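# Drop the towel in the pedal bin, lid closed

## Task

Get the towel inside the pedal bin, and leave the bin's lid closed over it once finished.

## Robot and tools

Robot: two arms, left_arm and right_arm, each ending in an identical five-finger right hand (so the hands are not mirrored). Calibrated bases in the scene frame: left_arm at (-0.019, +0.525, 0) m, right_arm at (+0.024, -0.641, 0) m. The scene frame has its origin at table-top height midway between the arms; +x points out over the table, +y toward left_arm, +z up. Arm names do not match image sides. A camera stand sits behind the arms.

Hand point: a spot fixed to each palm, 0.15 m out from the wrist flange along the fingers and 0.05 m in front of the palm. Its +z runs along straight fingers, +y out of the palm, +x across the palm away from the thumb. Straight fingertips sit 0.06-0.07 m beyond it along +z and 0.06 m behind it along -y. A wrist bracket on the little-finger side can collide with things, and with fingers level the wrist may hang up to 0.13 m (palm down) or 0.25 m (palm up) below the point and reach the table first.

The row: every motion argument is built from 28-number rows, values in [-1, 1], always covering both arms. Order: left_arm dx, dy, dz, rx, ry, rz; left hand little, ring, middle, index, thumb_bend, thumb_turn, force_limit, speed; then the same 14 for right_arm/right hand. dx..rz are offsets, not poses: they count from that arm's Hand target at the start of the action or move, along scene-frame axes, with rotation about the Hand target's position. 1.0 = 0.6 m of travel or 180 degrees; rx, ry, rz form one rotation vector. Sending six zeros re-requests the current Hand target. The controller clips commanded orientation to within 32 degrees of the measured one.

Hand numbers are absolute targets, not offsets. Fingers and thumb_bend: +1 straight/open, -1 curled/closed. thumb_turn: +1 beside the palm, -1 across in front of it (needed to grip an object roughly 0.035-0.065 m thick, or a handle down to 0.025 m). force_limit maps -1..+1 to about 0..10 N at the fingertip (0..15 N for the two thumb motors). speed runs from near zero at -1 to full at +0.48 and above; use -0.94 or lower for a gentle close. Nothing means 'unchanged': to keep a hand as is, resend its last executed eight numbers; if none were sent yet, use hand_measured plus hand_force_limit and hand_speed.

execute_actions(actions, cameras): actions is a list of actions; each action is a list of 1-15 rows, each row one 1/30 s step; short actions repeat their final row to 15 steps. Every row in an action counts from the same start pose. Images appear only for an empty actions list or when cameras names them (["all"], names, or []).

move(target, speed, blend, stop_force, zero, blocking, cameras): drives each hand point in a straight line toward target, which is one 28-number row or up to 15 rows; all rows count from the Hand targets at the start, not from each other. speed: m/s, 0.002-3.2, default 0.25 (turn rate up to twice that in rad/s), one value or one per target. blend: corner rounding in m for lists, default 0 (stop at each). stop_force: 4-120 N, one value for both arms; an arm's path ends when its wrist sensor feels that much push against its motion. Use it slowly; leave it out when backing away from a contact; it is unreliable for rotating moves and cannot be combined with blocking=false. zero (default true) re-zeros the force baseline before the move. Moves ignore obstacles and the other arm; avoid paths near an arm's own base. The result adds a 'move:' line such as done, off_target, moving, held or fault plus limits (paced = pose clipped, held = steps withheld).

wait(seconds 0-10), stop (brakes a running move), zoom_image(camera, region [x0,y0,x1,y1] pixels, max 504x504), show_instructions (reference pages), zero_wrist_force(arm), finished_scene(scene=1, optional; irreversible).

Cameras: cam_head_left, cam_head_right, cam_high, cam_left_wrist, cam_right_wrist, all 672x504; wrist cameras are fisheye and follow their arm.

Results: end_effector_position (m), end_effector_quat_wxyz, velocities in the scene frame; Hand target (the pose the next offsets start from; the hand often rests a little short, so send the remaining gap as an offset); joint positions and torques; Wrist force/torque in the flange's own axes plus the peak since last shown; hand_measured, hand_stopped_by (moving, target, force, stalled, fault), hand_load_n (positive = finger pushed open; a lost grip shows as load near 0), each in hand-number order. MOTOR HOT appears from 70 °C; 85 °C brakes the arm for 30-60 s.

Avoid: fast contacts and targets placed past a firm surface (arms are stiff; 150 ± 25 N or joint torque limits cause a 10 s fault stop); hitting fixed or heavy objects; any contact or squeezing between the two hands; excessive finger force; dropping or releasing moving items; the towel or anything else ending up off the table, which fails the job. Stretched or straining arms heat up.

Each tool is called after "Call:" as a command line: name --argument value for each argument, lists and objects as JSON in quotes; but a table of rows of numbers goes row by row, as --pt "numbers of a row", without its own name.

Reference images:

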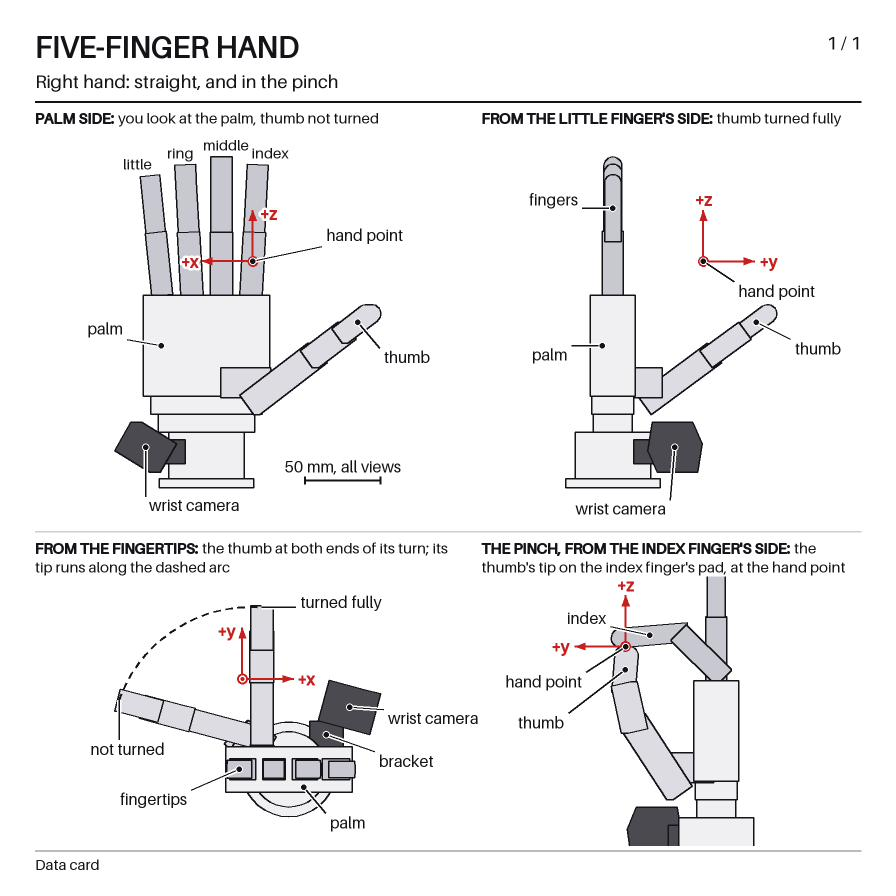

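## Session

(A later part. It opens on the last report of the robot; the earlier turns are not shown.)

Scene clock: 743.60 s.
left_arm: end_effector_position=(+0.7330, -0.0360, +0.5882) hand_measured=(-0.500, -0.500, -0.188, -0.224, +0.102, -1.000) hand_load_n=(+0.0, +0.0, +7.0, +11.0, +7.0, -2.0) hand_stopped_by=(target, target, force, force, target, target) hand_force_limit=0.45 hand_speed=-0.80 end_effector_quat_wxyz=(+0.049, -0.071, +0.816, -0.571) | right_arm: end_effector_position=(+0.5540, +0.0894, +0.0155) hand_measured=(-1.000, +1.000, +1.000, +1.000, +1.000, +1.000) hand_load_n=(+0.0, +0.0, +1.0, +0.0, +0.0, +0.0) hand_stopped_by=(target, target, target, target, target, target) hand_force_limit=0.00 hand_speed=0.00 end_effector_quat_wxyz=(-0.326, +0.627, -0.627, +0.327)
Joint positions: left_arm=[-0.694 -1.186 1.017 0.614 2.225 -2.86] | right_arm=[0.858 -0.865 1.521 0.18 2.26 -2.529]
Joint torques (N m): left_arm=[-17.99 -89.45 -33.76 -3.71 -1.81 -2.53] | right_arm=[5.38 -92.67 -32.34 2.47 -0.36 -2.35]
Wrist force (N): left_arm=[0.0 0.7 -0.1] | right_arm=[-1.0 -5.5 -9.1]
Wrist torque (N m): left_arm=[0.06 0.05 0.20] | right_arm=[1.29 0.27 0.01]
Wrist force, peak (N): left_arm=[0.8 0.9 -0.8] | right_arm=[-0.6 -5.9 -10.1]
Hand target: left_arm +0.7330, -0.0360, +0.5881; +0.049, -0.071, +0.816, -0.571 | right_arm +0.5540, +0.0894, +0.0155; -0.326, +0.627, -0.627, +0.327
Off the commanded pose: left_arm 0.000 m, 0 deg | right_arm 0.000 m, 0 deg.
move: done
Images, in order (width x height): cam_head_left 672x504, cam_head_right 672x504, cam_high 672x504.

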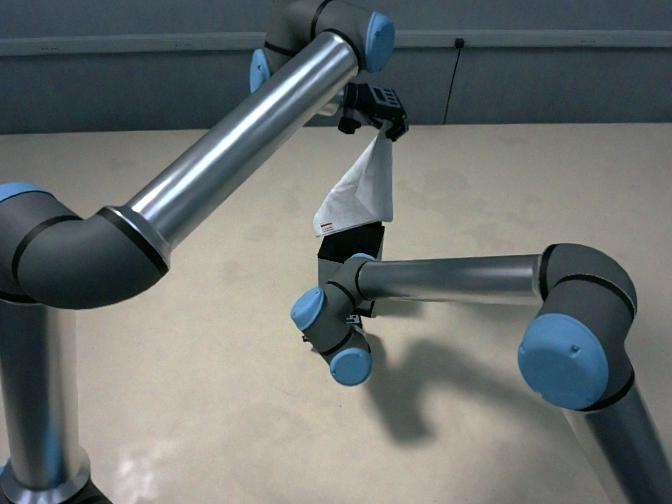

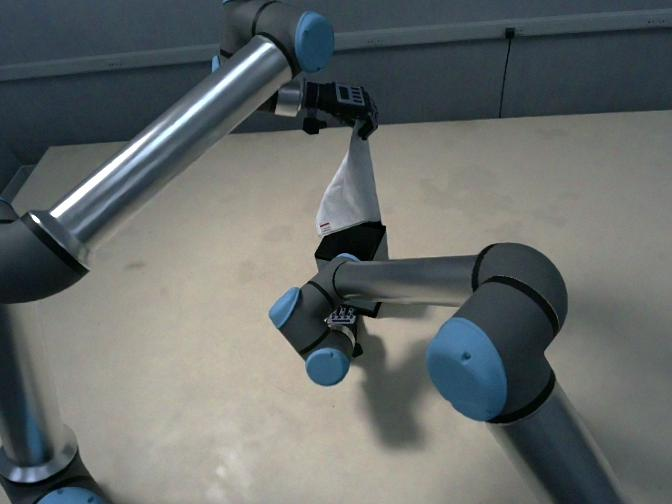

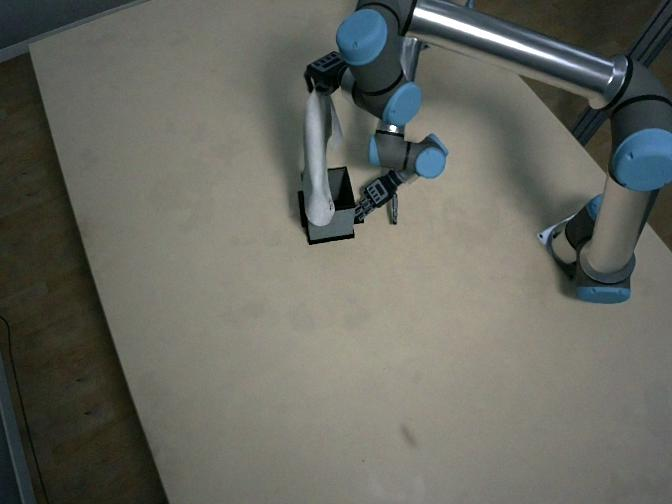

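Call:
move --pt "0 0 0.14 0 0 0 -0.5 -0.5 -0.5 -0.5 0.1 -1 0.45 -0.8 0 0 0 0 0 0 -1 1 1 1 1 1 0 0" --pt "-0.0667 -0.125 0.14 0 0 0 -0.5 -0.5 -0.5 -0.5 0.1 -1 0.45 -0.8 0 0 0 0 0 0 -1 1 1 1 1 1 0 0" --speed 0.08 --blend 0.01

Call:
wait --seconds 0.5 --cameras '["cam_high", "cam_head_left", "cam_head_right"]'

Call:
zoom_image --camera "cam_high" --region '[260, 20, 400, 260]'

Call:
zoom_image --camera "cam_head_right" --region '[280, 70, 420, 280]'

Call:
zoom_image --camera "cam_head_left" --region '[290, 70, 430, 280]'

Scene clock: 754.63 s.
left_arm: end_effector_position=(+0.6930, -0.1109, +0.6721) hand_measured=(-0.500, -0.500, -0.188, -0.224, +0.102, -1.000) hand_load_n=(+0.0, +0.0, +7.0, +11.0, +7.0, -2.0) hand_stopped_by=(target, target, force, force, target, target) hand_force_limit=0.45 hand_speed=-0.80 end_effector_quat_wxyz=(+0.049, -0.071, +0.816, -0.571) | right_arm: end_effector_position=(+0.5540, +0.0894, +0.0155) hand_measured=(-1.000, +1.000, +1.000, +1.000, +1.000, +1.000) hand_load_n=(+0.0, +0.0, +1.0, +0.0, +0.0, +0.0) hand_stopped_by=(target, target, target, target, target, target) hand_force_limit=0.00 hand_speed=0.00 end_effector_quat_wxyz=(-0.326, +0.627, -0.627, +0.327)
Joint positions: left_arm=[-0.805 -1.143 0.801 0.756 2.125 -2.916] | right_arm=[0.858 -0.865 1.521 0.18 2.26 -2.529]
Joint torques (N m): left_arm=[-18.75 -61.03 -54.83 -3.42 -1.68 -2.22] | right_arm=[3.16 -95.08 -34.45 2.47 -0.42 -2.19]
Wrist force (N): left_arm=[0.4 0.7 -0.8] | right_arm=[-0.7 -5.8 -9.3]
Wrist torque (N m): left_arm=[0.10 0.00 0.28] | right_arm=[1.25 0.23 0.01]
Wrist force, peak (N): left_arm=[1.1 0.9 -0.2] | right_arm=[-1.2 -5.8 -10.0]
Hand target: left_arm +0.6930, -0.1110, +0.6721; +0.049, -0.071, +0.816, -0.571 | right_arm +0.5540, +0.0894, +0.0155; -0.326, +0.627, -0.627, +0.327
Off the commanded pose: left_arm 0.000 m, 0 deg | right_arm 0.000 m, 0 deg.
move: done

Scene clock: 755.13 s.
left_arm: end_effector_position=(+0.6930, -0.1110, +0.6721) hand_measured=(-0.500, -0.500, -0.188, -0.224, +0.102, -1.000) hand_load_n=(+0.0, +0.0, +7.0, +11.0, +7.0, -2.0) hand_stopped_by=(target, target, force, force, target, target) hand_force_limit=0.45 hand_speed=-0.80 end_effector_quat_wxyz=(+0.049, -0.071, +0.816, -0.571) | right_arm: end_effector_position=(+0.5540, +0.0894, +0.0155) hand_measured=(-1.000, +1.000, +1.000, +1.000, +1.000, +1.000) hand_load_n=(+0.5, +0.0, +1.0, +0.0, +0.0, +0.0) hand_stopped_by=(target, target, target, target, target, target) hand_force_limit=0.00 hand_speed=0.00 end_effector_quat_wxyz=(-0.326, +0.627, -0.627, +0.327)
Joint positions: left_arm=[-0.805 -1.143 0.801 0.756 2.125 -2.916] | right_arm=[0.858 -0.865 1.521 0.18 2.26 -2.529]
Joint torques (N m): left_arm=[-18.02 -59.84 -53.58 -3.64 -1.83 -2.68] | right_arm=[3.29 -93.95 -33.33 2.6 -0.26 -1.66]
Wrist force (N): left_arm=[0.4 0.5 -0.8] | right_arm=[-0.9 -5.6 -9.4]
Wrist torque (N m): left_arm=[0.07 0.00 0.27] | right_arm=[1.29 0.25 0.02]
Wrist force, peak (N): left_arm=[0.0 0.7 -0.8] | right_arm=[-1.0 -5.7 -9.8]
Hand target: left_arm +0.6930, -0.1110, +0.6721; +0.049, -0.071, +0.816, -0.571 | right_arm +0.5540, +0.0894, +0.0155; -0.326, +0.627, -0.627, +0.327
Off the commanded pose: left_arm 0.000 m, 0 deg | right_arm 0.000 m, 0 deg.
wait: 0.50 s; at rest by 0.17 s
Images, in order (width x height): cam_head_left 672x504, cam_head_right 672x504, cam_high 672x504.

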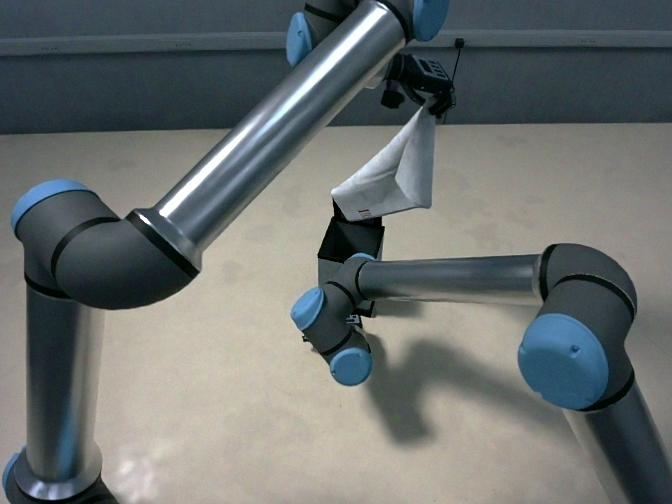

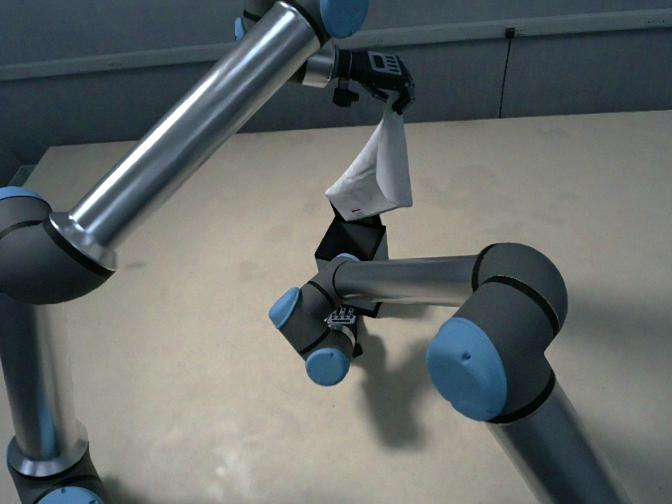

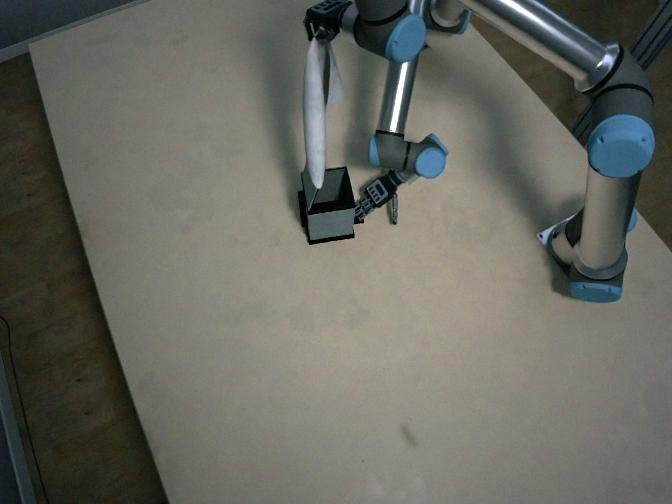

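Scaled by 2.100 from the camera's 672x504 image, which has a finer 960x720 frame.

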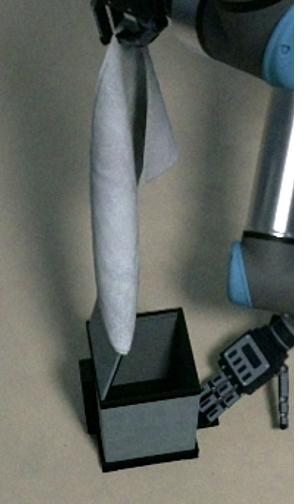

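Scaled by 2.400 from the camera's 672x504 image, which has a finer 960x720 frame.

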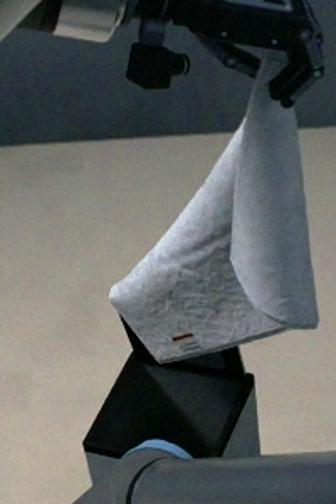

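Scaled by 2.400 from the camera's 672x504 image, which has a finer 960x720 frame.

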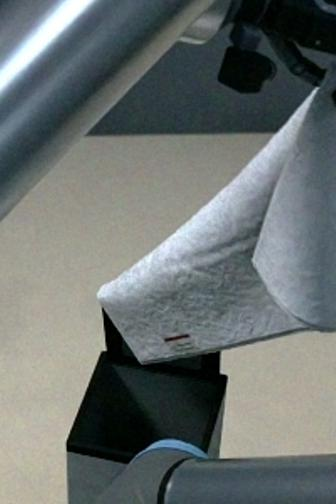

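Call:
move --pt "0.0 0.2 0.06 0 0 0 -0.5 -0.5 -0.5 -0.5 0.1 -1 0.45 -0.8 0 0 0 0 0 0 -1 1 1 1 1 1 0 0" --pt "-0.08 0.5 0.06 0 0 0 -0.5 -0.5 -0.5 -0.5 0.1 -1 0.45 -0.8 0 0 0 0 0 0 -1 1 1 1 1 1 0 0" --speed 0.12 --blend 0.03

Call:
wait --seconds 0.5 --cameras '["cam_high", "cam_head_left", "cam_head_right"]'

Call:
zoom_image --camera "cam_high" --region '[260, 60, 420, 300]'

Call:
zoom_image --camera "cam_head_right" --region '[230, 40, 400, 280]'

Call:
zoom_image --camera "cam_head_left" --region '[230, 40, 400, 280]'

Scene clock: 771.47 s.
left_arm: end_effector_position=(+0.6450, +0.1888, +0.7081) hand_measured=(-0.500, -0.500, -0.188, -0.224, +0.102, -1.000) hand_load_n=(+0.0, +0.0, +7.0, +10.5, +7.0, -2.5) hand_stopped_by=(target, target, force, force, target, target) hand_force_limit=0.45 hand_speed=-0.80 end_effector_quat_wxyz=(+0.049, -0.071, +0.816, -0.571) | right_arm: end_effector_position=(+0.5540, +0.0894, +0.0155) hand_measured=(-1.000, +1.000, +1.000, +1.000, +1.000, +1.000) hand_load_n=(+0.5, +0.0, +1.0, +0.0, +0.0, -0.5) hand_stopped_by=(target, target, target, target, target, target) hand_force_limit=0.00 hand_speed=0.00 end_effector_quat_wxyz=(-0.326, +0.627, -0.627, +0.327)
Joint positions: left_arm=[-0.484 -1.413 1.105 0.846 2.411 -2.725] | right_arm=[0.858 -0.865 1.521 0.18 2.26 -2.529]
Joint torques (N m): left_arm=[14.52 -67.93 -31.11 4.77 3 2.06] | right_arm=[4.07 -91.8 -30.78 2.55 -0.34 -1.8]
Wrist force (N): left_arm=[0.6 0.5 -0.7] | right_arm=[-0.9 -5.8 -9.3]
Wrist torque (N m): left_arm=[0.06 -0.04 0.01] | right_arm=[1.25 0.26 0.01]
Wrist force, peak (N): left_arm=[0.3 0.8 -1.7] | right_arm=[-0.7 -5.9 -10.0]
Hand target: left_arm +0.6450, +0.1890, +0.7081; +0.049, -0.071, +0.816, -0.571 | right_arm +0.5540, +0.0894, +0.0155; -0.326, +0.627, -0.627, +0.327
Off the commanded pose: left_arm 0.000 m, 0 deg | right_arm 0.000 m, 0 deg.
move: done

Scene clock: 771.97 s.
left_arm: end_effector_position=(+0.6450, +0.1890, +0.7081) hand_measured=(-0.500, -0.500, -0.188, -0.224, +0.102, -1.000) hand_load_n=(+0.0, +0.0, +7.0, +11.0, +7.0, -2.0) hand_stopped_by=(target, target, force, force, target, target) hand_force_limit=0.45 hand_speed=-0.80 end_effector_quat_wxyz=(+0.049, -0.071, +0.816, -0.571) | right_arm: end_effector_position=(+0.5540, +0.0894, +0.0155) hand_measured=(-1.000, +1.000, +1.000, +1.000, +1.000, +1.000) hand_load_n=(-0.5, +0.0, +1.0, +0.0, +0.0, +0.0) hand_stopped_by=(target, target, target, target, target, target) hand_force_limit=0.00 hand_speed=0.00 end_effector_quat_wxyz=(-0.326, +0.627, -0.627, +0.327)
Joint positions: left_arm=[-0.484 -1.413 1.105 0.846 2.411 -2.725] | right_arm=[0.858 -0.865 1.521 0.18 2.26 -2.529]
Joint torques (N m): left_arm=[15.69 -68.85 -30.92 4.6 2.71 2.29] | right_arm=[7.22 -95.91 -31.27 2.43 -0.87 -2.18]
Wrist force (N): left_arm=[0.2 0.6 -0.7] | right_arm=[-0.9 -5.6 -9.6]
Wrist torque (N m): left_arm=[0.08 0.01 0.00] | right_arm=[1.30 0.27 0.01]
Wrist force, peak (N): left_arm=[0.0 0.5 -1.0] | right_arm=[-1.1 -5.4 -9.9]
Hand target: left_arm +0.6450, +0.1890, +0.7081; +0.049, -0.071, +0.816, -0.571 | right_arm +0.5540, +0.0894, +0.0155; -0.326, +0.627, -0.627, +0.327
Off the commanded pose: left_arm 0.000 m, 0 deg | right_arm 0.000 m, 0 deg.
wait: 0.50 s; at rest by 0.17 s
Images, in order (width x height): cam_head_left 672x504, cam_head_right 672x504, cam_high 672x504.

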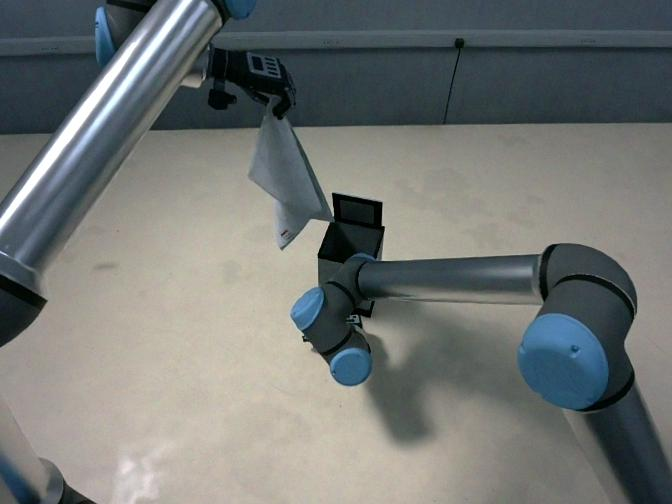

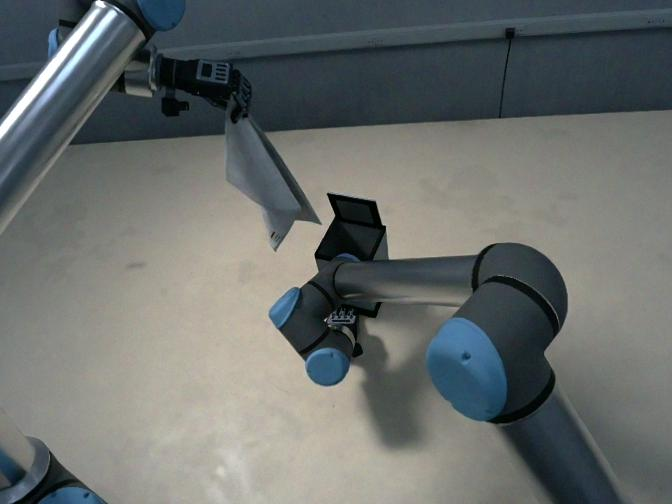

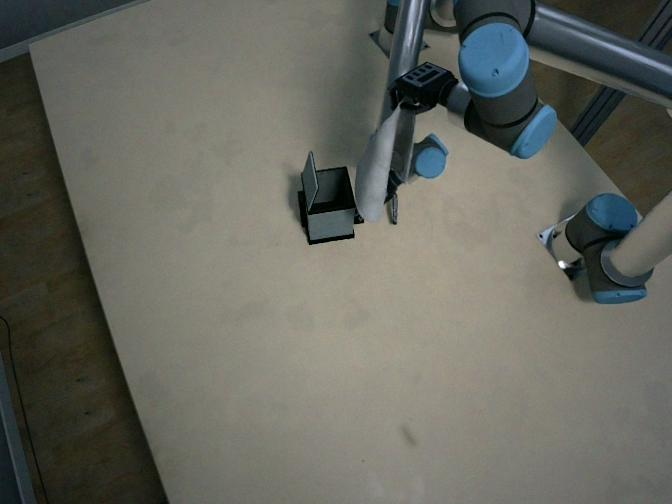

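Scaled by 2.100 from the camera's 672x504 image, which has a finer 960x720 frame.

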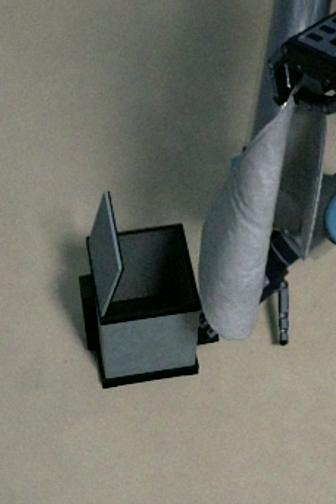

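Scaled by 2.100 from the camera's 672x504 image, which has a finer 960x720 frame.

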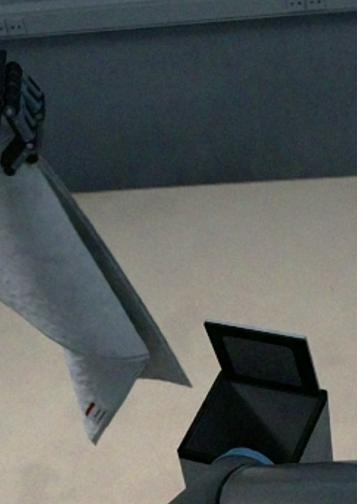

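Scaled by 2.100 from the camera's 672x504 image, which has a finer 960x720 frame.

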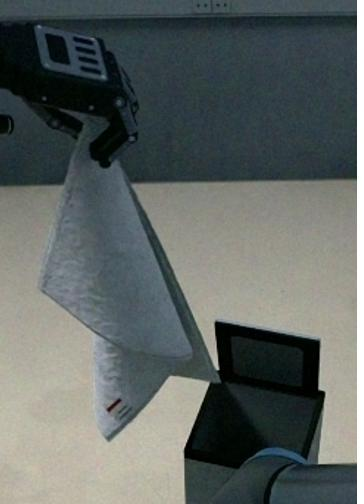

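Call:
move --pt "-0.0083 -0.15 0.0 0 0 -0.0944 -0.5 -0.5 -0.5 -0.5 0.1 -1 0.45 -0.8 0 0 0 0 0 0 -1 1 1 1 1 1 0 0" --pt "0.0783 -0.1867 0.0 0 0 -0.0944 -0.5 -0.5 -0.5 -0.5 0.1 -1 0.45 -0.8 0 0 0 0 0 0 -1 1 1 1 1 1 0 0" --speed 0.06 --blend 0.01

Call:
wait --seconds 0.5 --cameras '["cam_high", "cam_head_left", "cam_head_right"]'

Call:
zoom_image --camera "cam_high" --region '[260, 30, 420, 270]'

Call:
zoom_image --camera "cam_head_right" --region '[260, 60, 420, 280]'

Call:
zoom_image --camera "cam_head_left" --region '[270, 60, 430, 280]'

Scene clock: 807.87 s.
left_arm: end_effector_position=(+0.6919, +0.0770, +0.7081) hand_measured=(-0.500, -0.500, -0.188, -0.224, +0.102, -1.000) hand_load_n=(+0.0, +0.0, +7.0, +11.0, +7.0, -2.5) hand_stopped_by=(target, target, force, force, target, target) hand_force_limit=0.45 hand_speed=-0.80 end_effector_quat_wxyz=(-0.036, +0.050, +0.818, -0.572) | right_arm: end_effector_position=(+0.5540, +0.0894, +0.0155) hand_measured=(-1.000, +1.000, +1.000, +1.000, +1.000, +1.000) hand_load_n=(+0.0, +0.0, +1.0, +0.0, +0.0, +0.0) hand_stopped_by=(target, target, target, target, target, target) hand_force_limit=0.00 hand_speed=0.00 end_effector_quat_wxyz=(-0.326, +0.627, -0.627, +0.327)
Joint positions: left_arm=[-0.534 -1.112 0.727 1.125 2.61 -2.476] | right_arm=[0.858 -0.865 1.521 0.18 2.26 -2.529]
Joint torques (N m): left_arm=[14.17 -63.25 -51.49 5.64 3.04 2.46] | right_arm=[5.78 -97.02 -30.23 2.56 0.33 -1.5]
Wrist force (N): left_arm=[0.2 0.7 -0.5] | right_arm=[-0.5 -5.7 -9.4]
Wrist torque (N m): left_arm=[0.07 0.03 -0.04] | right_arm=[1.29 0.20 0.03]
Wrist force, peak (N): left_arm=[0.5 0.8 -1.1] | right_arm=[-0.6 -5.8 -10.1]
Hand target: left_arm +0.6919, +0.0769, +0.7081; -0.036, +0.050, +0.818, -0.572 | right_arm +0.5540, +0.0894, +0.0155; -0.326, +0.627, -0.627, +0.327
Off the commanded pose: left_arm 0.000 m, 0 deg | right_arm 0.000 m, 0 deg.
move: done

Scene clock: 808.37 s.
left_arm: end_effector_position=(+0.6919, +0.0769, +0.7081) hand_measured=(-0.500, -0.500, -0.188, -0.224, +0.102, -1.000) hand_load_n=(+0.0, +0.0, +7.0, +10.5, +7.0, -2.0) hand_stopped_by=(target, target, force, force, target, target) hand_force_limit=0.45 hand_speed=-0.80 end_effector_quat_wxyz=(-0.036, +0.050, +0.818, -0.572) | right_arm: end_effector_position=(+0.5540, +0.0894, +0.0155) hand_measured=(-1.000, +1.000, +1.000, +1.000, +1.000, +1.000) hand_load_n=(+0.0, +0.0, +1.0, +0.0, +0.0, -0.5) hand_stopped_by=(target, target, target, target, target, target) hand_force_limit=0.00 hand_speed=0.00 end_effector_quat_wxyz=(-0.326, +0.627, -0.627, +0.327)
Joint positions: left_arm=[-0.534 -1.112 0.727 1.125 2.61 -2.476] | right_arm=[0.858 -0.865 1.521 0.18 2.26 -2.529]
Joint torques (N m): left_arm=[14.48 -60.09 -51.25 5.75 2.85 2.19] | right_arm=[7.11 -95.45 -29.98 2.51 0.74 -1.4]
Wrist force (N): left_arm=[0.3 0.1 -0.7] | right_arm=[-0.5 -5.8 -9.8]
Wrist torque (N m): left_arm=[-0.02 0.01 -0.04] | right_arm=[1.29 0.22 0.03]
Wrist force, peak (N): left_arm=[-0.1 0.7 -0.8] | right_arm=[-0.5 -5.7 -9.9]
Hand target: left_arm +0.6919, +0.0769, +0.7081; -0.036, +0.050, +0.818, -0.572 | right_arm +0.5540, +0.0894, +0.0155; -0.326, +0.627, -0.627, +0.327
Off the commanded pose: left_arm 0.000 m, 0 deg | right_arm 0.000 m, 0 deg.
wait: 0.50 s; at rest by 0.17 s
Images, in order (width x height): cam_head_left 672x504, cam_head_right 672x504, cam_high 672x504.

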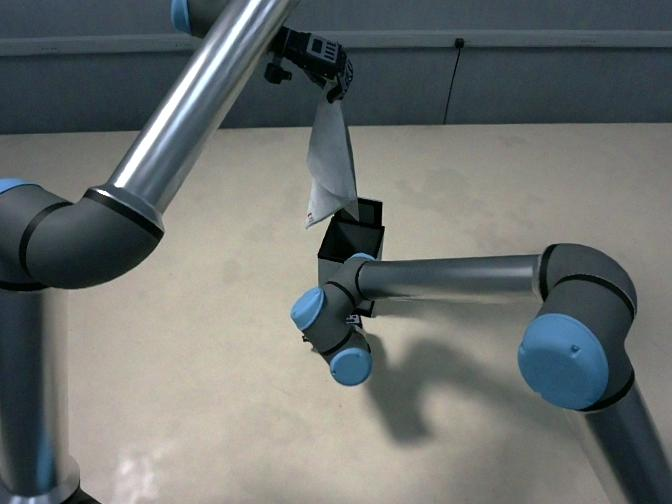

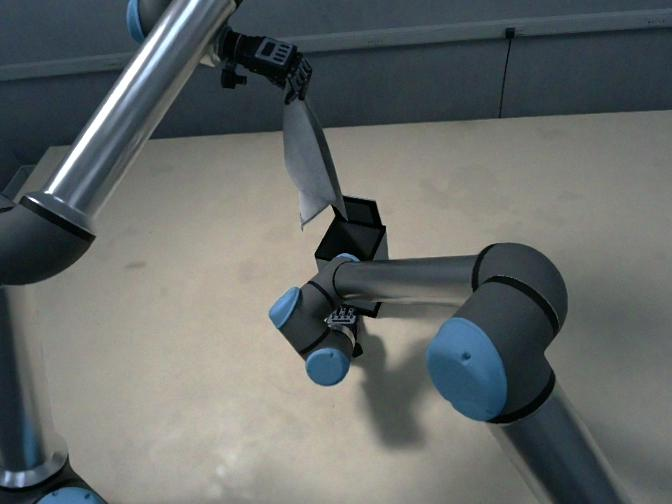

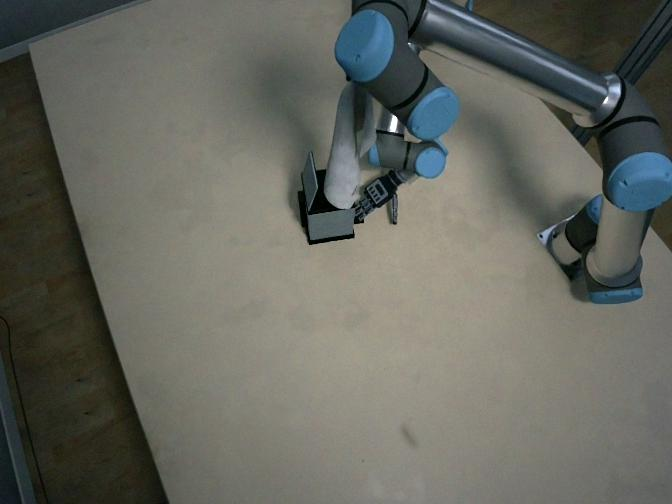

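Scaled by 2.100 from the camera's 672x504 image, which has a finer 960x720 frame.

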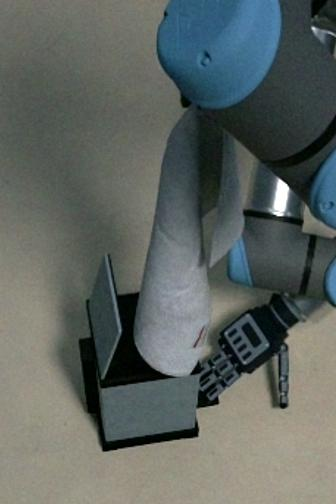

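Scaled by 2.291 from the camera's 672x504 image, which has a finer 960x720 frame.

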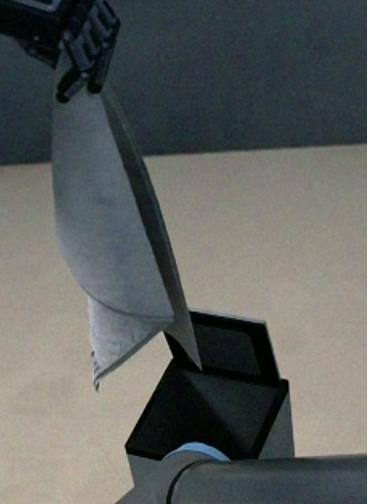

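Scaled by 2.291 from the camera's 672x504 image, which has a finer 960x720 frame.

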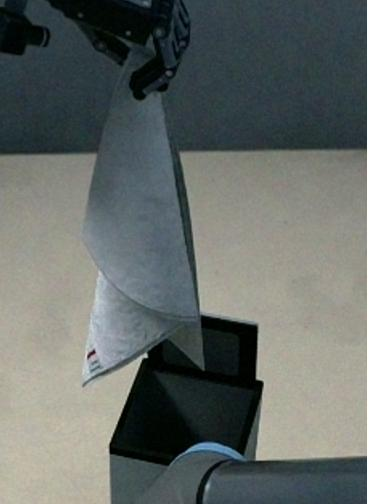

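Call:
wait --seconds 2 --cameras '["cam_high", "cam_head_left", "cam_head_right"]'

Call:
zoom_image --camera "cam_head_left" --region '[270, 60, 430, 280]'

Call:
zoom_image --camera "cam_high" --region '[260, 30, 420, 270]'

Scene clock: 816.00 s.
left_arm: end_effector_position=(+0.6919, +0.0769, +0.7081) hand_measured=(-0.500, -0.500, -0.188, -0.224, +0.102, -1.000) hand_load_n=(+0.0, +0.0, +7.0, +10.5, +6.5, -2.0) hand_stopped_by=(target, target, force, force, target, target) hand_force_limit=0.45 hand_speed=-0.80 end_effector_quat_wxyz=(-0.036, +0.050, +0.818, -0.572) | right_arm: end_effector_position=(+0.5540, +0.0894, +0.0155) hand_measured=(-1.000, +1.000, +1.000, +1.000, +1.000, +1.000) hand_load_n=(+0.0, +0.0, +1.0, +0.0, +0.0, +0.0) hand_stopped_by=(target, target, target, target, target, target) hand_force_limit=0.00 hand_speed=0.00 end_effector_quat_wxyz=(-0.326, +0.627, -0.627, +0.327)
Joint positions: left_arm=[-0.534 -1.112 0.727 1.125 2.61 -2.476] | right_arm=[0.858 -0.865 1.521 0.18 2.26 -2.529]
Joint torques (N m): left_arm=[16.04 -61.3 -51.67 5.69 2.8 2.36] | right_arm=[4.82 -96.03 -30.05 2.97 0.21 -1.66]
Wrist force (N): left_arm=[0.2 0.4 -0.8] | right_arm=[-0.8 -5.4 -9.7]
Wrist torque (N m): left_arm=[0.04 0.04 -0.04] | right_arm=[1.33 0.25 0.03]
Wrist force, peak (N): left_arm=[0.2 0.8 -1.2] | right_arm=[-0.4 -5.8 -10.1]
Hand target: left_arm +0.6919, +0.0769, +0.7081; -0.036, +0.050, +0.818, -0.572 | right_arm +0.5540, +0.0894, +0.0155; -0.326, +0.627, -0.627, +0.327
Off the commanded pose: left_arm 0.000 m, 0 deg | right_arm 0.000 m, 0 deg.
wait: 2.00 s; at rest from the start
Images, in order (width x height): cam_head_left 672x504, cam_head_right 672x504, cam_high 672x504.

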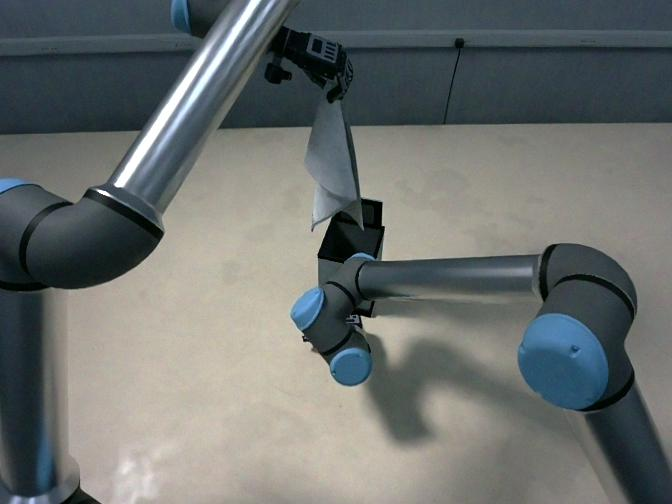

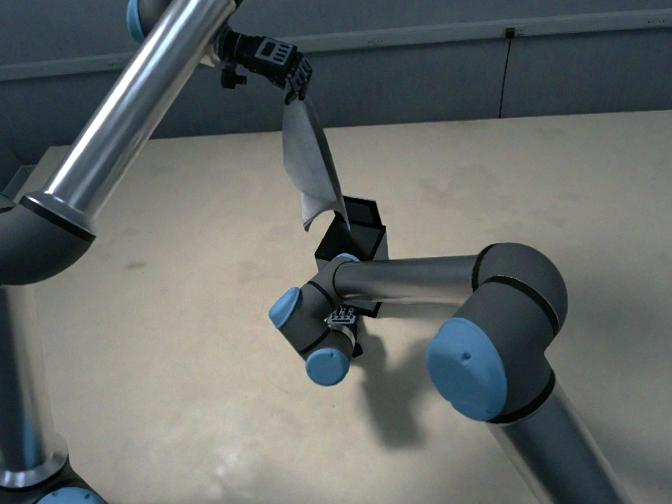

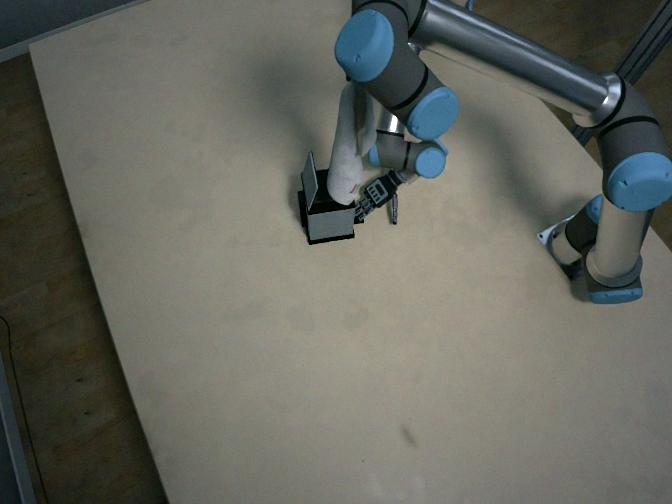

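Scaled by 2.291 from the camera's 672x504 image, which has a finer 960x720 frame.

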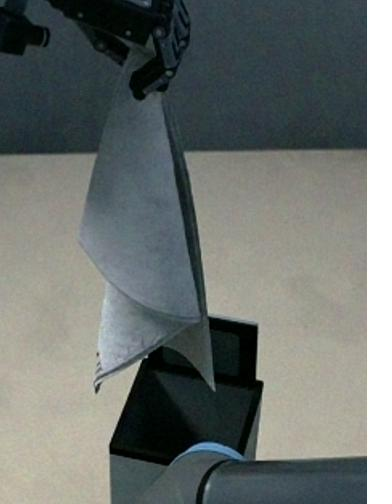

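Scaled by 2.100 from the camera's 672x504 image, which has a finer 960x720 frame.

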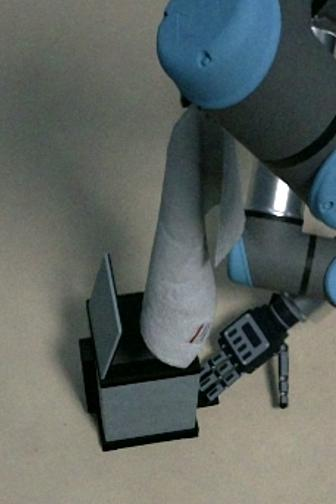

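Call:
move --pt "0.0417 -0.075 -0.03 0 0 0 -0.5 -0.5 -0.5 -0.5 0.1 -1 0.45 -0.8 0 0 0 0 0 0 -1 1 1 1 1 1 0 0" --pt "0.0417 -0.075 -0.27 0 0 0 -0.5 -0.5 -0.5 -0.5 0.1 -1 0.45 -0.8 0 0 0 0 0 0 -1 1 1 1 1 1 0 0" --speed 0.08 --blend 0.01 --cameras '["cam_high", "cam_head_left", "cam_head_right"]'

Call:
zoom_image --camera "cam_head_left" --region '[270, 80, 430, 280]'

Call:
zoom_image --camera "cam_head_right" --region '[260, 80, 420, 280]'

Call:
zoom_image --camera "cam_high" --region '[260, 70, 420, 270]'

Scene clock: 827.57 s.
left_arm: end_effector_position=(+0.7170, +0.0319, +0.5462) hand_measured=(-0.500, -0.500, -0.188, -0.224, +0.102, -1.000) hand_load_n=(+0.0, +0.0, +7.0, +11.0, +7.0, -2.0) hand_stopped_by=(target, target, force, force, target, target) hand_force_limit=0.45 hand_speed=-0.80 end_effector_quat_wxyz=(-0.036, +0.050, +0.818, -0.572) | right_arm: end_effector_position=(+0.5540, +0.0894, +0.0155) hand_measured=(-1.000, +1.000, +1.000, +1.000, +1.000, +1.000) hand_load_n=(+0.0, +0.0, +1.0, +0.0, +0.0, +0.0) hand_stopped_by=(target, target, target, target, target, target) hand_force_limit=0.00 hand_speed=0.00 end_effector_quat_wxyz=(-0.326, +0.627, -0.627, +0.327)
Joint positions: left_arm=[-0.568 -1.118 1.024 0.797 2.584 -2.519] | right_arm=[0.858 -0.865 1.521 0.18 2.26 -2.529]
Joint torques (N m): left_arm=[-16.7 -94.16 -31.6 -1.91 -1.04 -2.32] | right_arm=[6.21 -96.39 -29.7 2.97 0.42 -1.36]
Wrist force (N): left_arm=[0.1 0.5 -0.6] | right_arm=[-1.1 -5.7 -9.7]
Wrist torque (N m): left_arm=[0.07 0.05 0.21] | right_arm=[1.29 0.30 0.00]
Wrist force, peak (N): left_arm=[0.5 0.7 -1.5] | right_arm=[-1.0 -5.8 -10.3]
Hand target: left_arm +0.7170, +0.0319, +0.5461; -0.036, +0.050, +0.818, -0.572 | right_arm +0.5540, +0.0894, +0.0155; -0.326, +0.627, -0.627, +0.327
Off the commanded pose: left_arm 0.000 m, 0 deg | right_arm 0.000 m, 0 deg.
move: done
Images, in order (width x height): cam_head_left 672x504, cam_head_right 672x504, cam_high 672x504.

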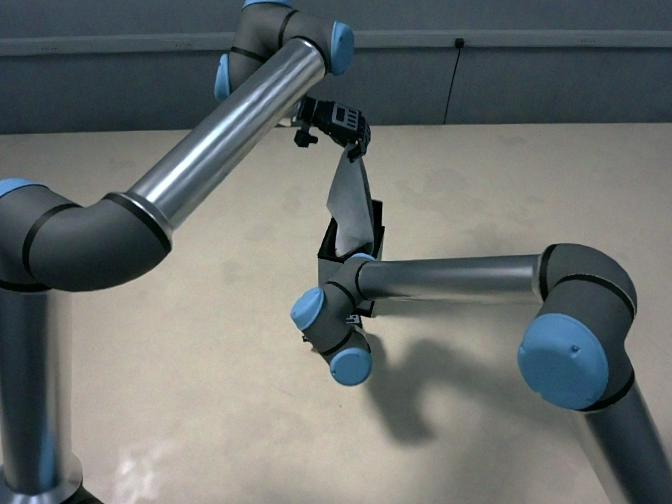

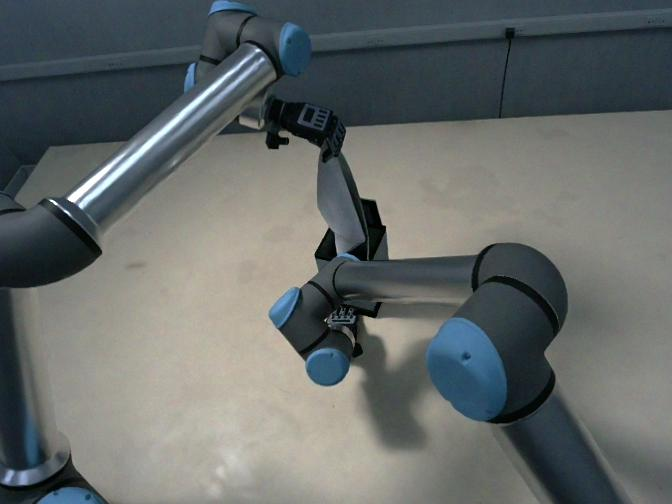

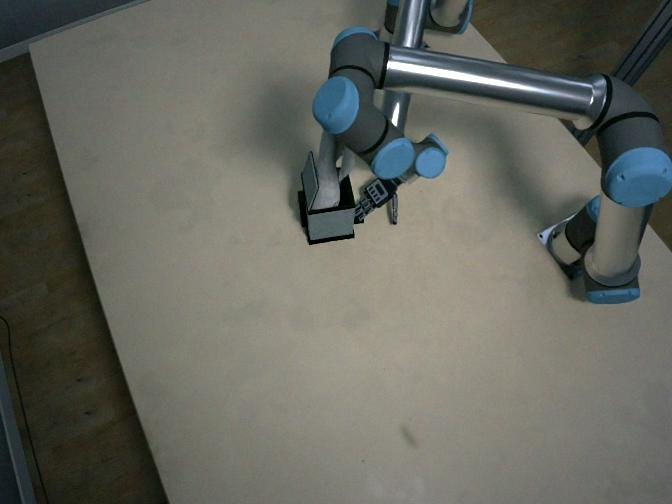

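Scaled by 2.520 from the camera's 672x504 image, which has a finer 960x720 frame.

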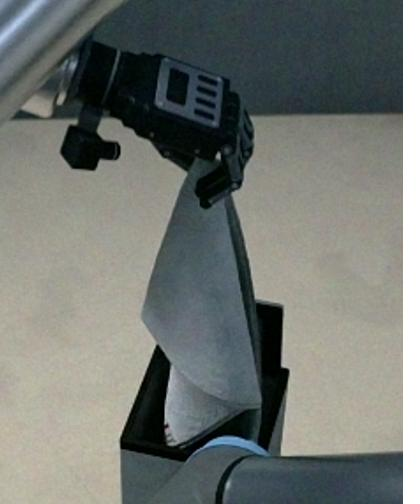

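Scaled by 2.520 from the camera's 672x504 image, which has a finer 960x720 frame.

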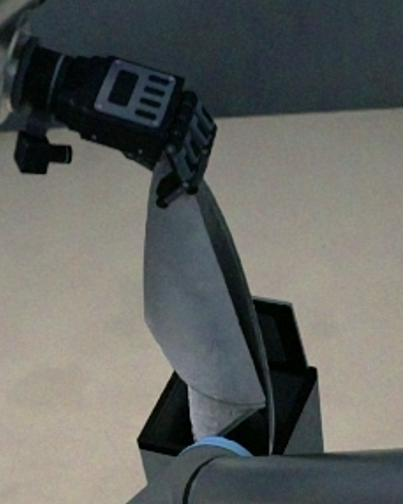

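Scaled by 2.520 from the camera's 672x504 image, which has a finer 960x720 frame.

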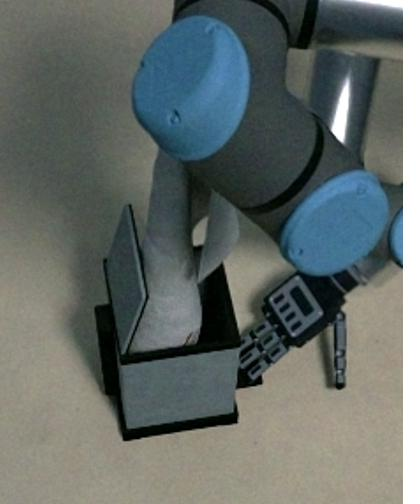

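Call:
move --pt "0.01 -0.01 -0.1 0 0 0 -0.5 -0.5 -0.5 -0.5 0.1 -1 0.45 -0.8 0 0 0 0 0 0 -1 1 1 1 1 1 0 0" --pt "0.02 -0.025 -0.24 0 0 0 -0.5 -0.5 -0.5 -0.5 0.1 -1 0.45 -0.8 0 0 0 0 0 0 -1 1 1 1 1 1 0 0" --speed 0.08 --blend 0.01 --cameras '["cam_high", "cam_head_left", "cam_head_right"]'

Call:
zoom_image --camera "cam_head_left" --region '[270, 110, 430, 280]'

Call:
zoom_image --camera "cam_head_right" --region '[260, 110, 420, 280]'

Call:
zoom_image --camera "cam_high" --region '[260, 90, 420, 270]'

Scene clock: 837.60 s.
left_arm: end_effector_position=(+0.7290, +0.0170, +0.4022) hand_measured=(-0.500, -0.500, -0.188, -0.224, +0.102, -1.000) hand_load_n=(+0.0, +0.0, +7.0, +10.5, +7.0, -2.0) hand_stopped_by=(target, target, force, force, target, target) hand_force_limit=0.45 hand_speed=-0.80 end_effector_quat_wxyz=(-0.036, +0.050, +0.818, -0.572) | right_arm: end_effector_position=(+0.5540, +0.0894, +0.0155) hand_measured=(-1.000, +1.000, +1.000, +1.000, +1.000, +1.000) hand_load_n=(+0.0, +0.0, +1.0, +0.0, +0.0, +0.0) hand_stopped_by=(target, target, target, target, target, target) hand_force_limit=0.00 hand_speed=0.00 end_effector_quat_wxyz=(-0.326, +0.627, -0.627, +0.327)
Joint positions: left_arm=[-0.576 -1.083 1.224 0.555 2.578 -2.529] | right_arm=[0.858 -0.865 1.521 0.18 2.26 -2.529]
Joint torques (N m): left_arm=[-16.08 -65.12 -31.52 -2.34 -1.1 -2.48] | right_arm=[7.59 -95.17 -28.99 3.35 0.48 -1.44]
Wrist force (N): left_arm=[0.1 0.2 -0.8] | right_arm=[-0.9 -5.3 -9.8]
Wrist torque (N m): left_arm=[0.05 0.06 0.20] | right_arm=[1.37 0.27 0.02]
Wrist force, peak (N): left_arm=[0.8 0.8 -1.0] | right_arm=[-1.0 -6.0 -10.1]
Hand target: left_arm +0.7290, +0.0169, +0.4021; -0.036, +0.050, +0.818, -0.572 | right_arm +0.5540, +0.0894, +0.0155; -0.326, +0.627, -0.627, +0.327
Off the commanded pose: left_arm 0.000 m, 0 deg | right_arm 0.000 m, 0 deg.
move: done
Images, in order (width x height): cam_head_left 672x504, cam_head_right 672x504, cam_high 672x504.

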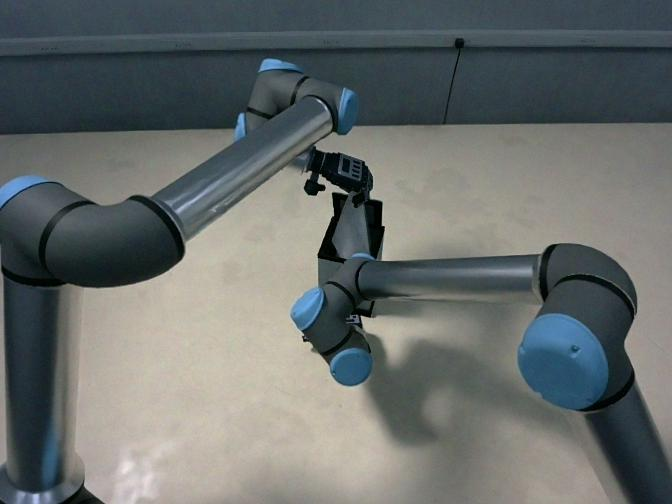

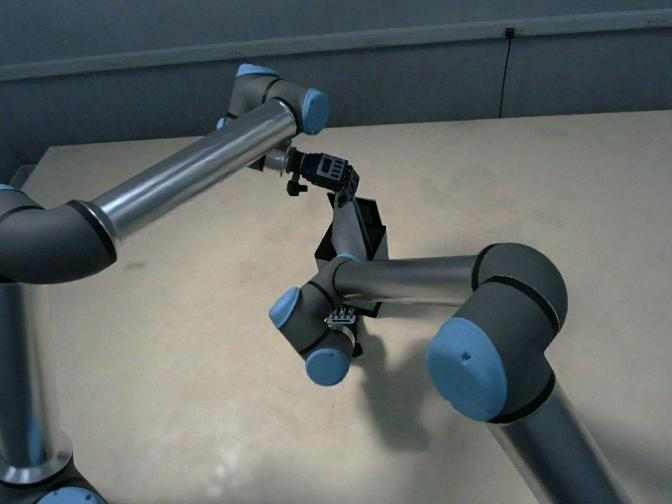

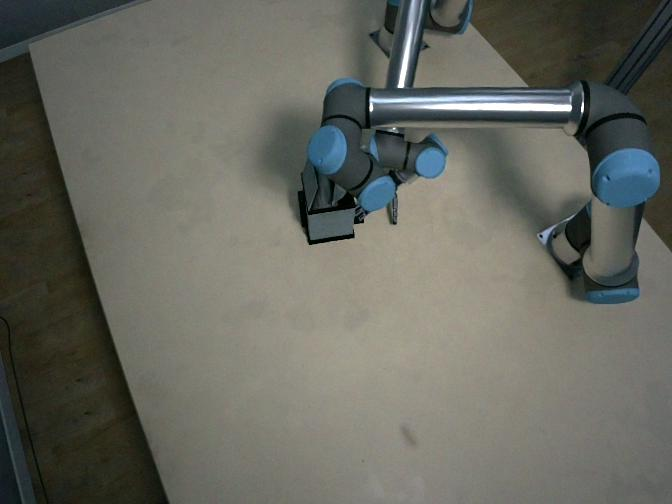

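Scaled by 2.965 from the camera's 672x504 image, which has a finer 960x720 frame.

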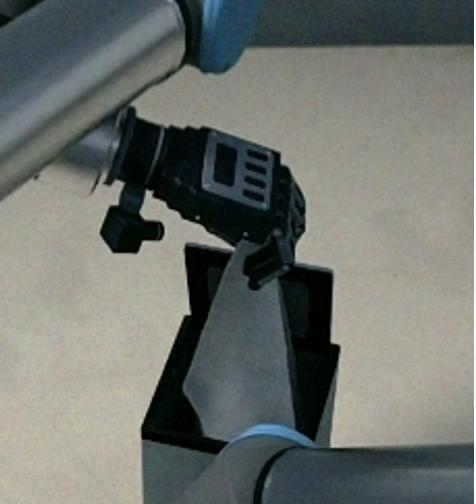

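Scaled by 2.965 from the camera's 672x504 image, which has a finer 960x720 frame.

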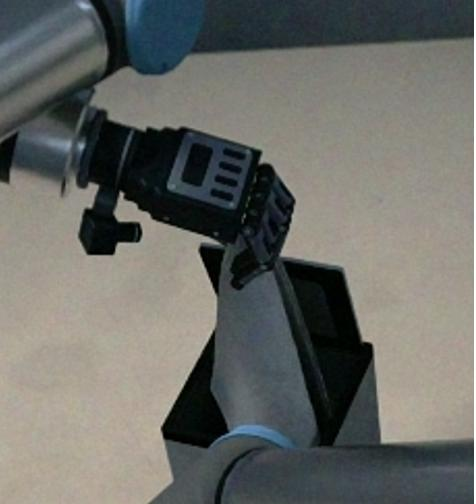

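Scaled by 2.800 from the camera's 672x504 image, which has a finer 960x720 frame.

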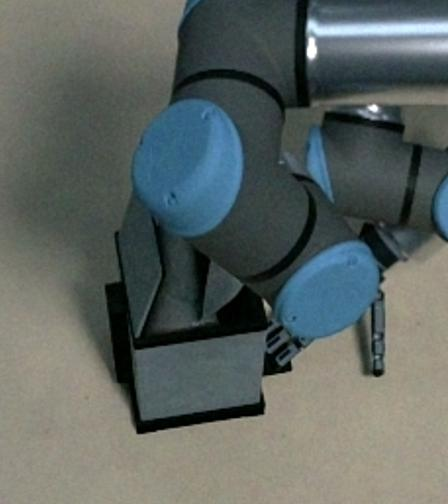

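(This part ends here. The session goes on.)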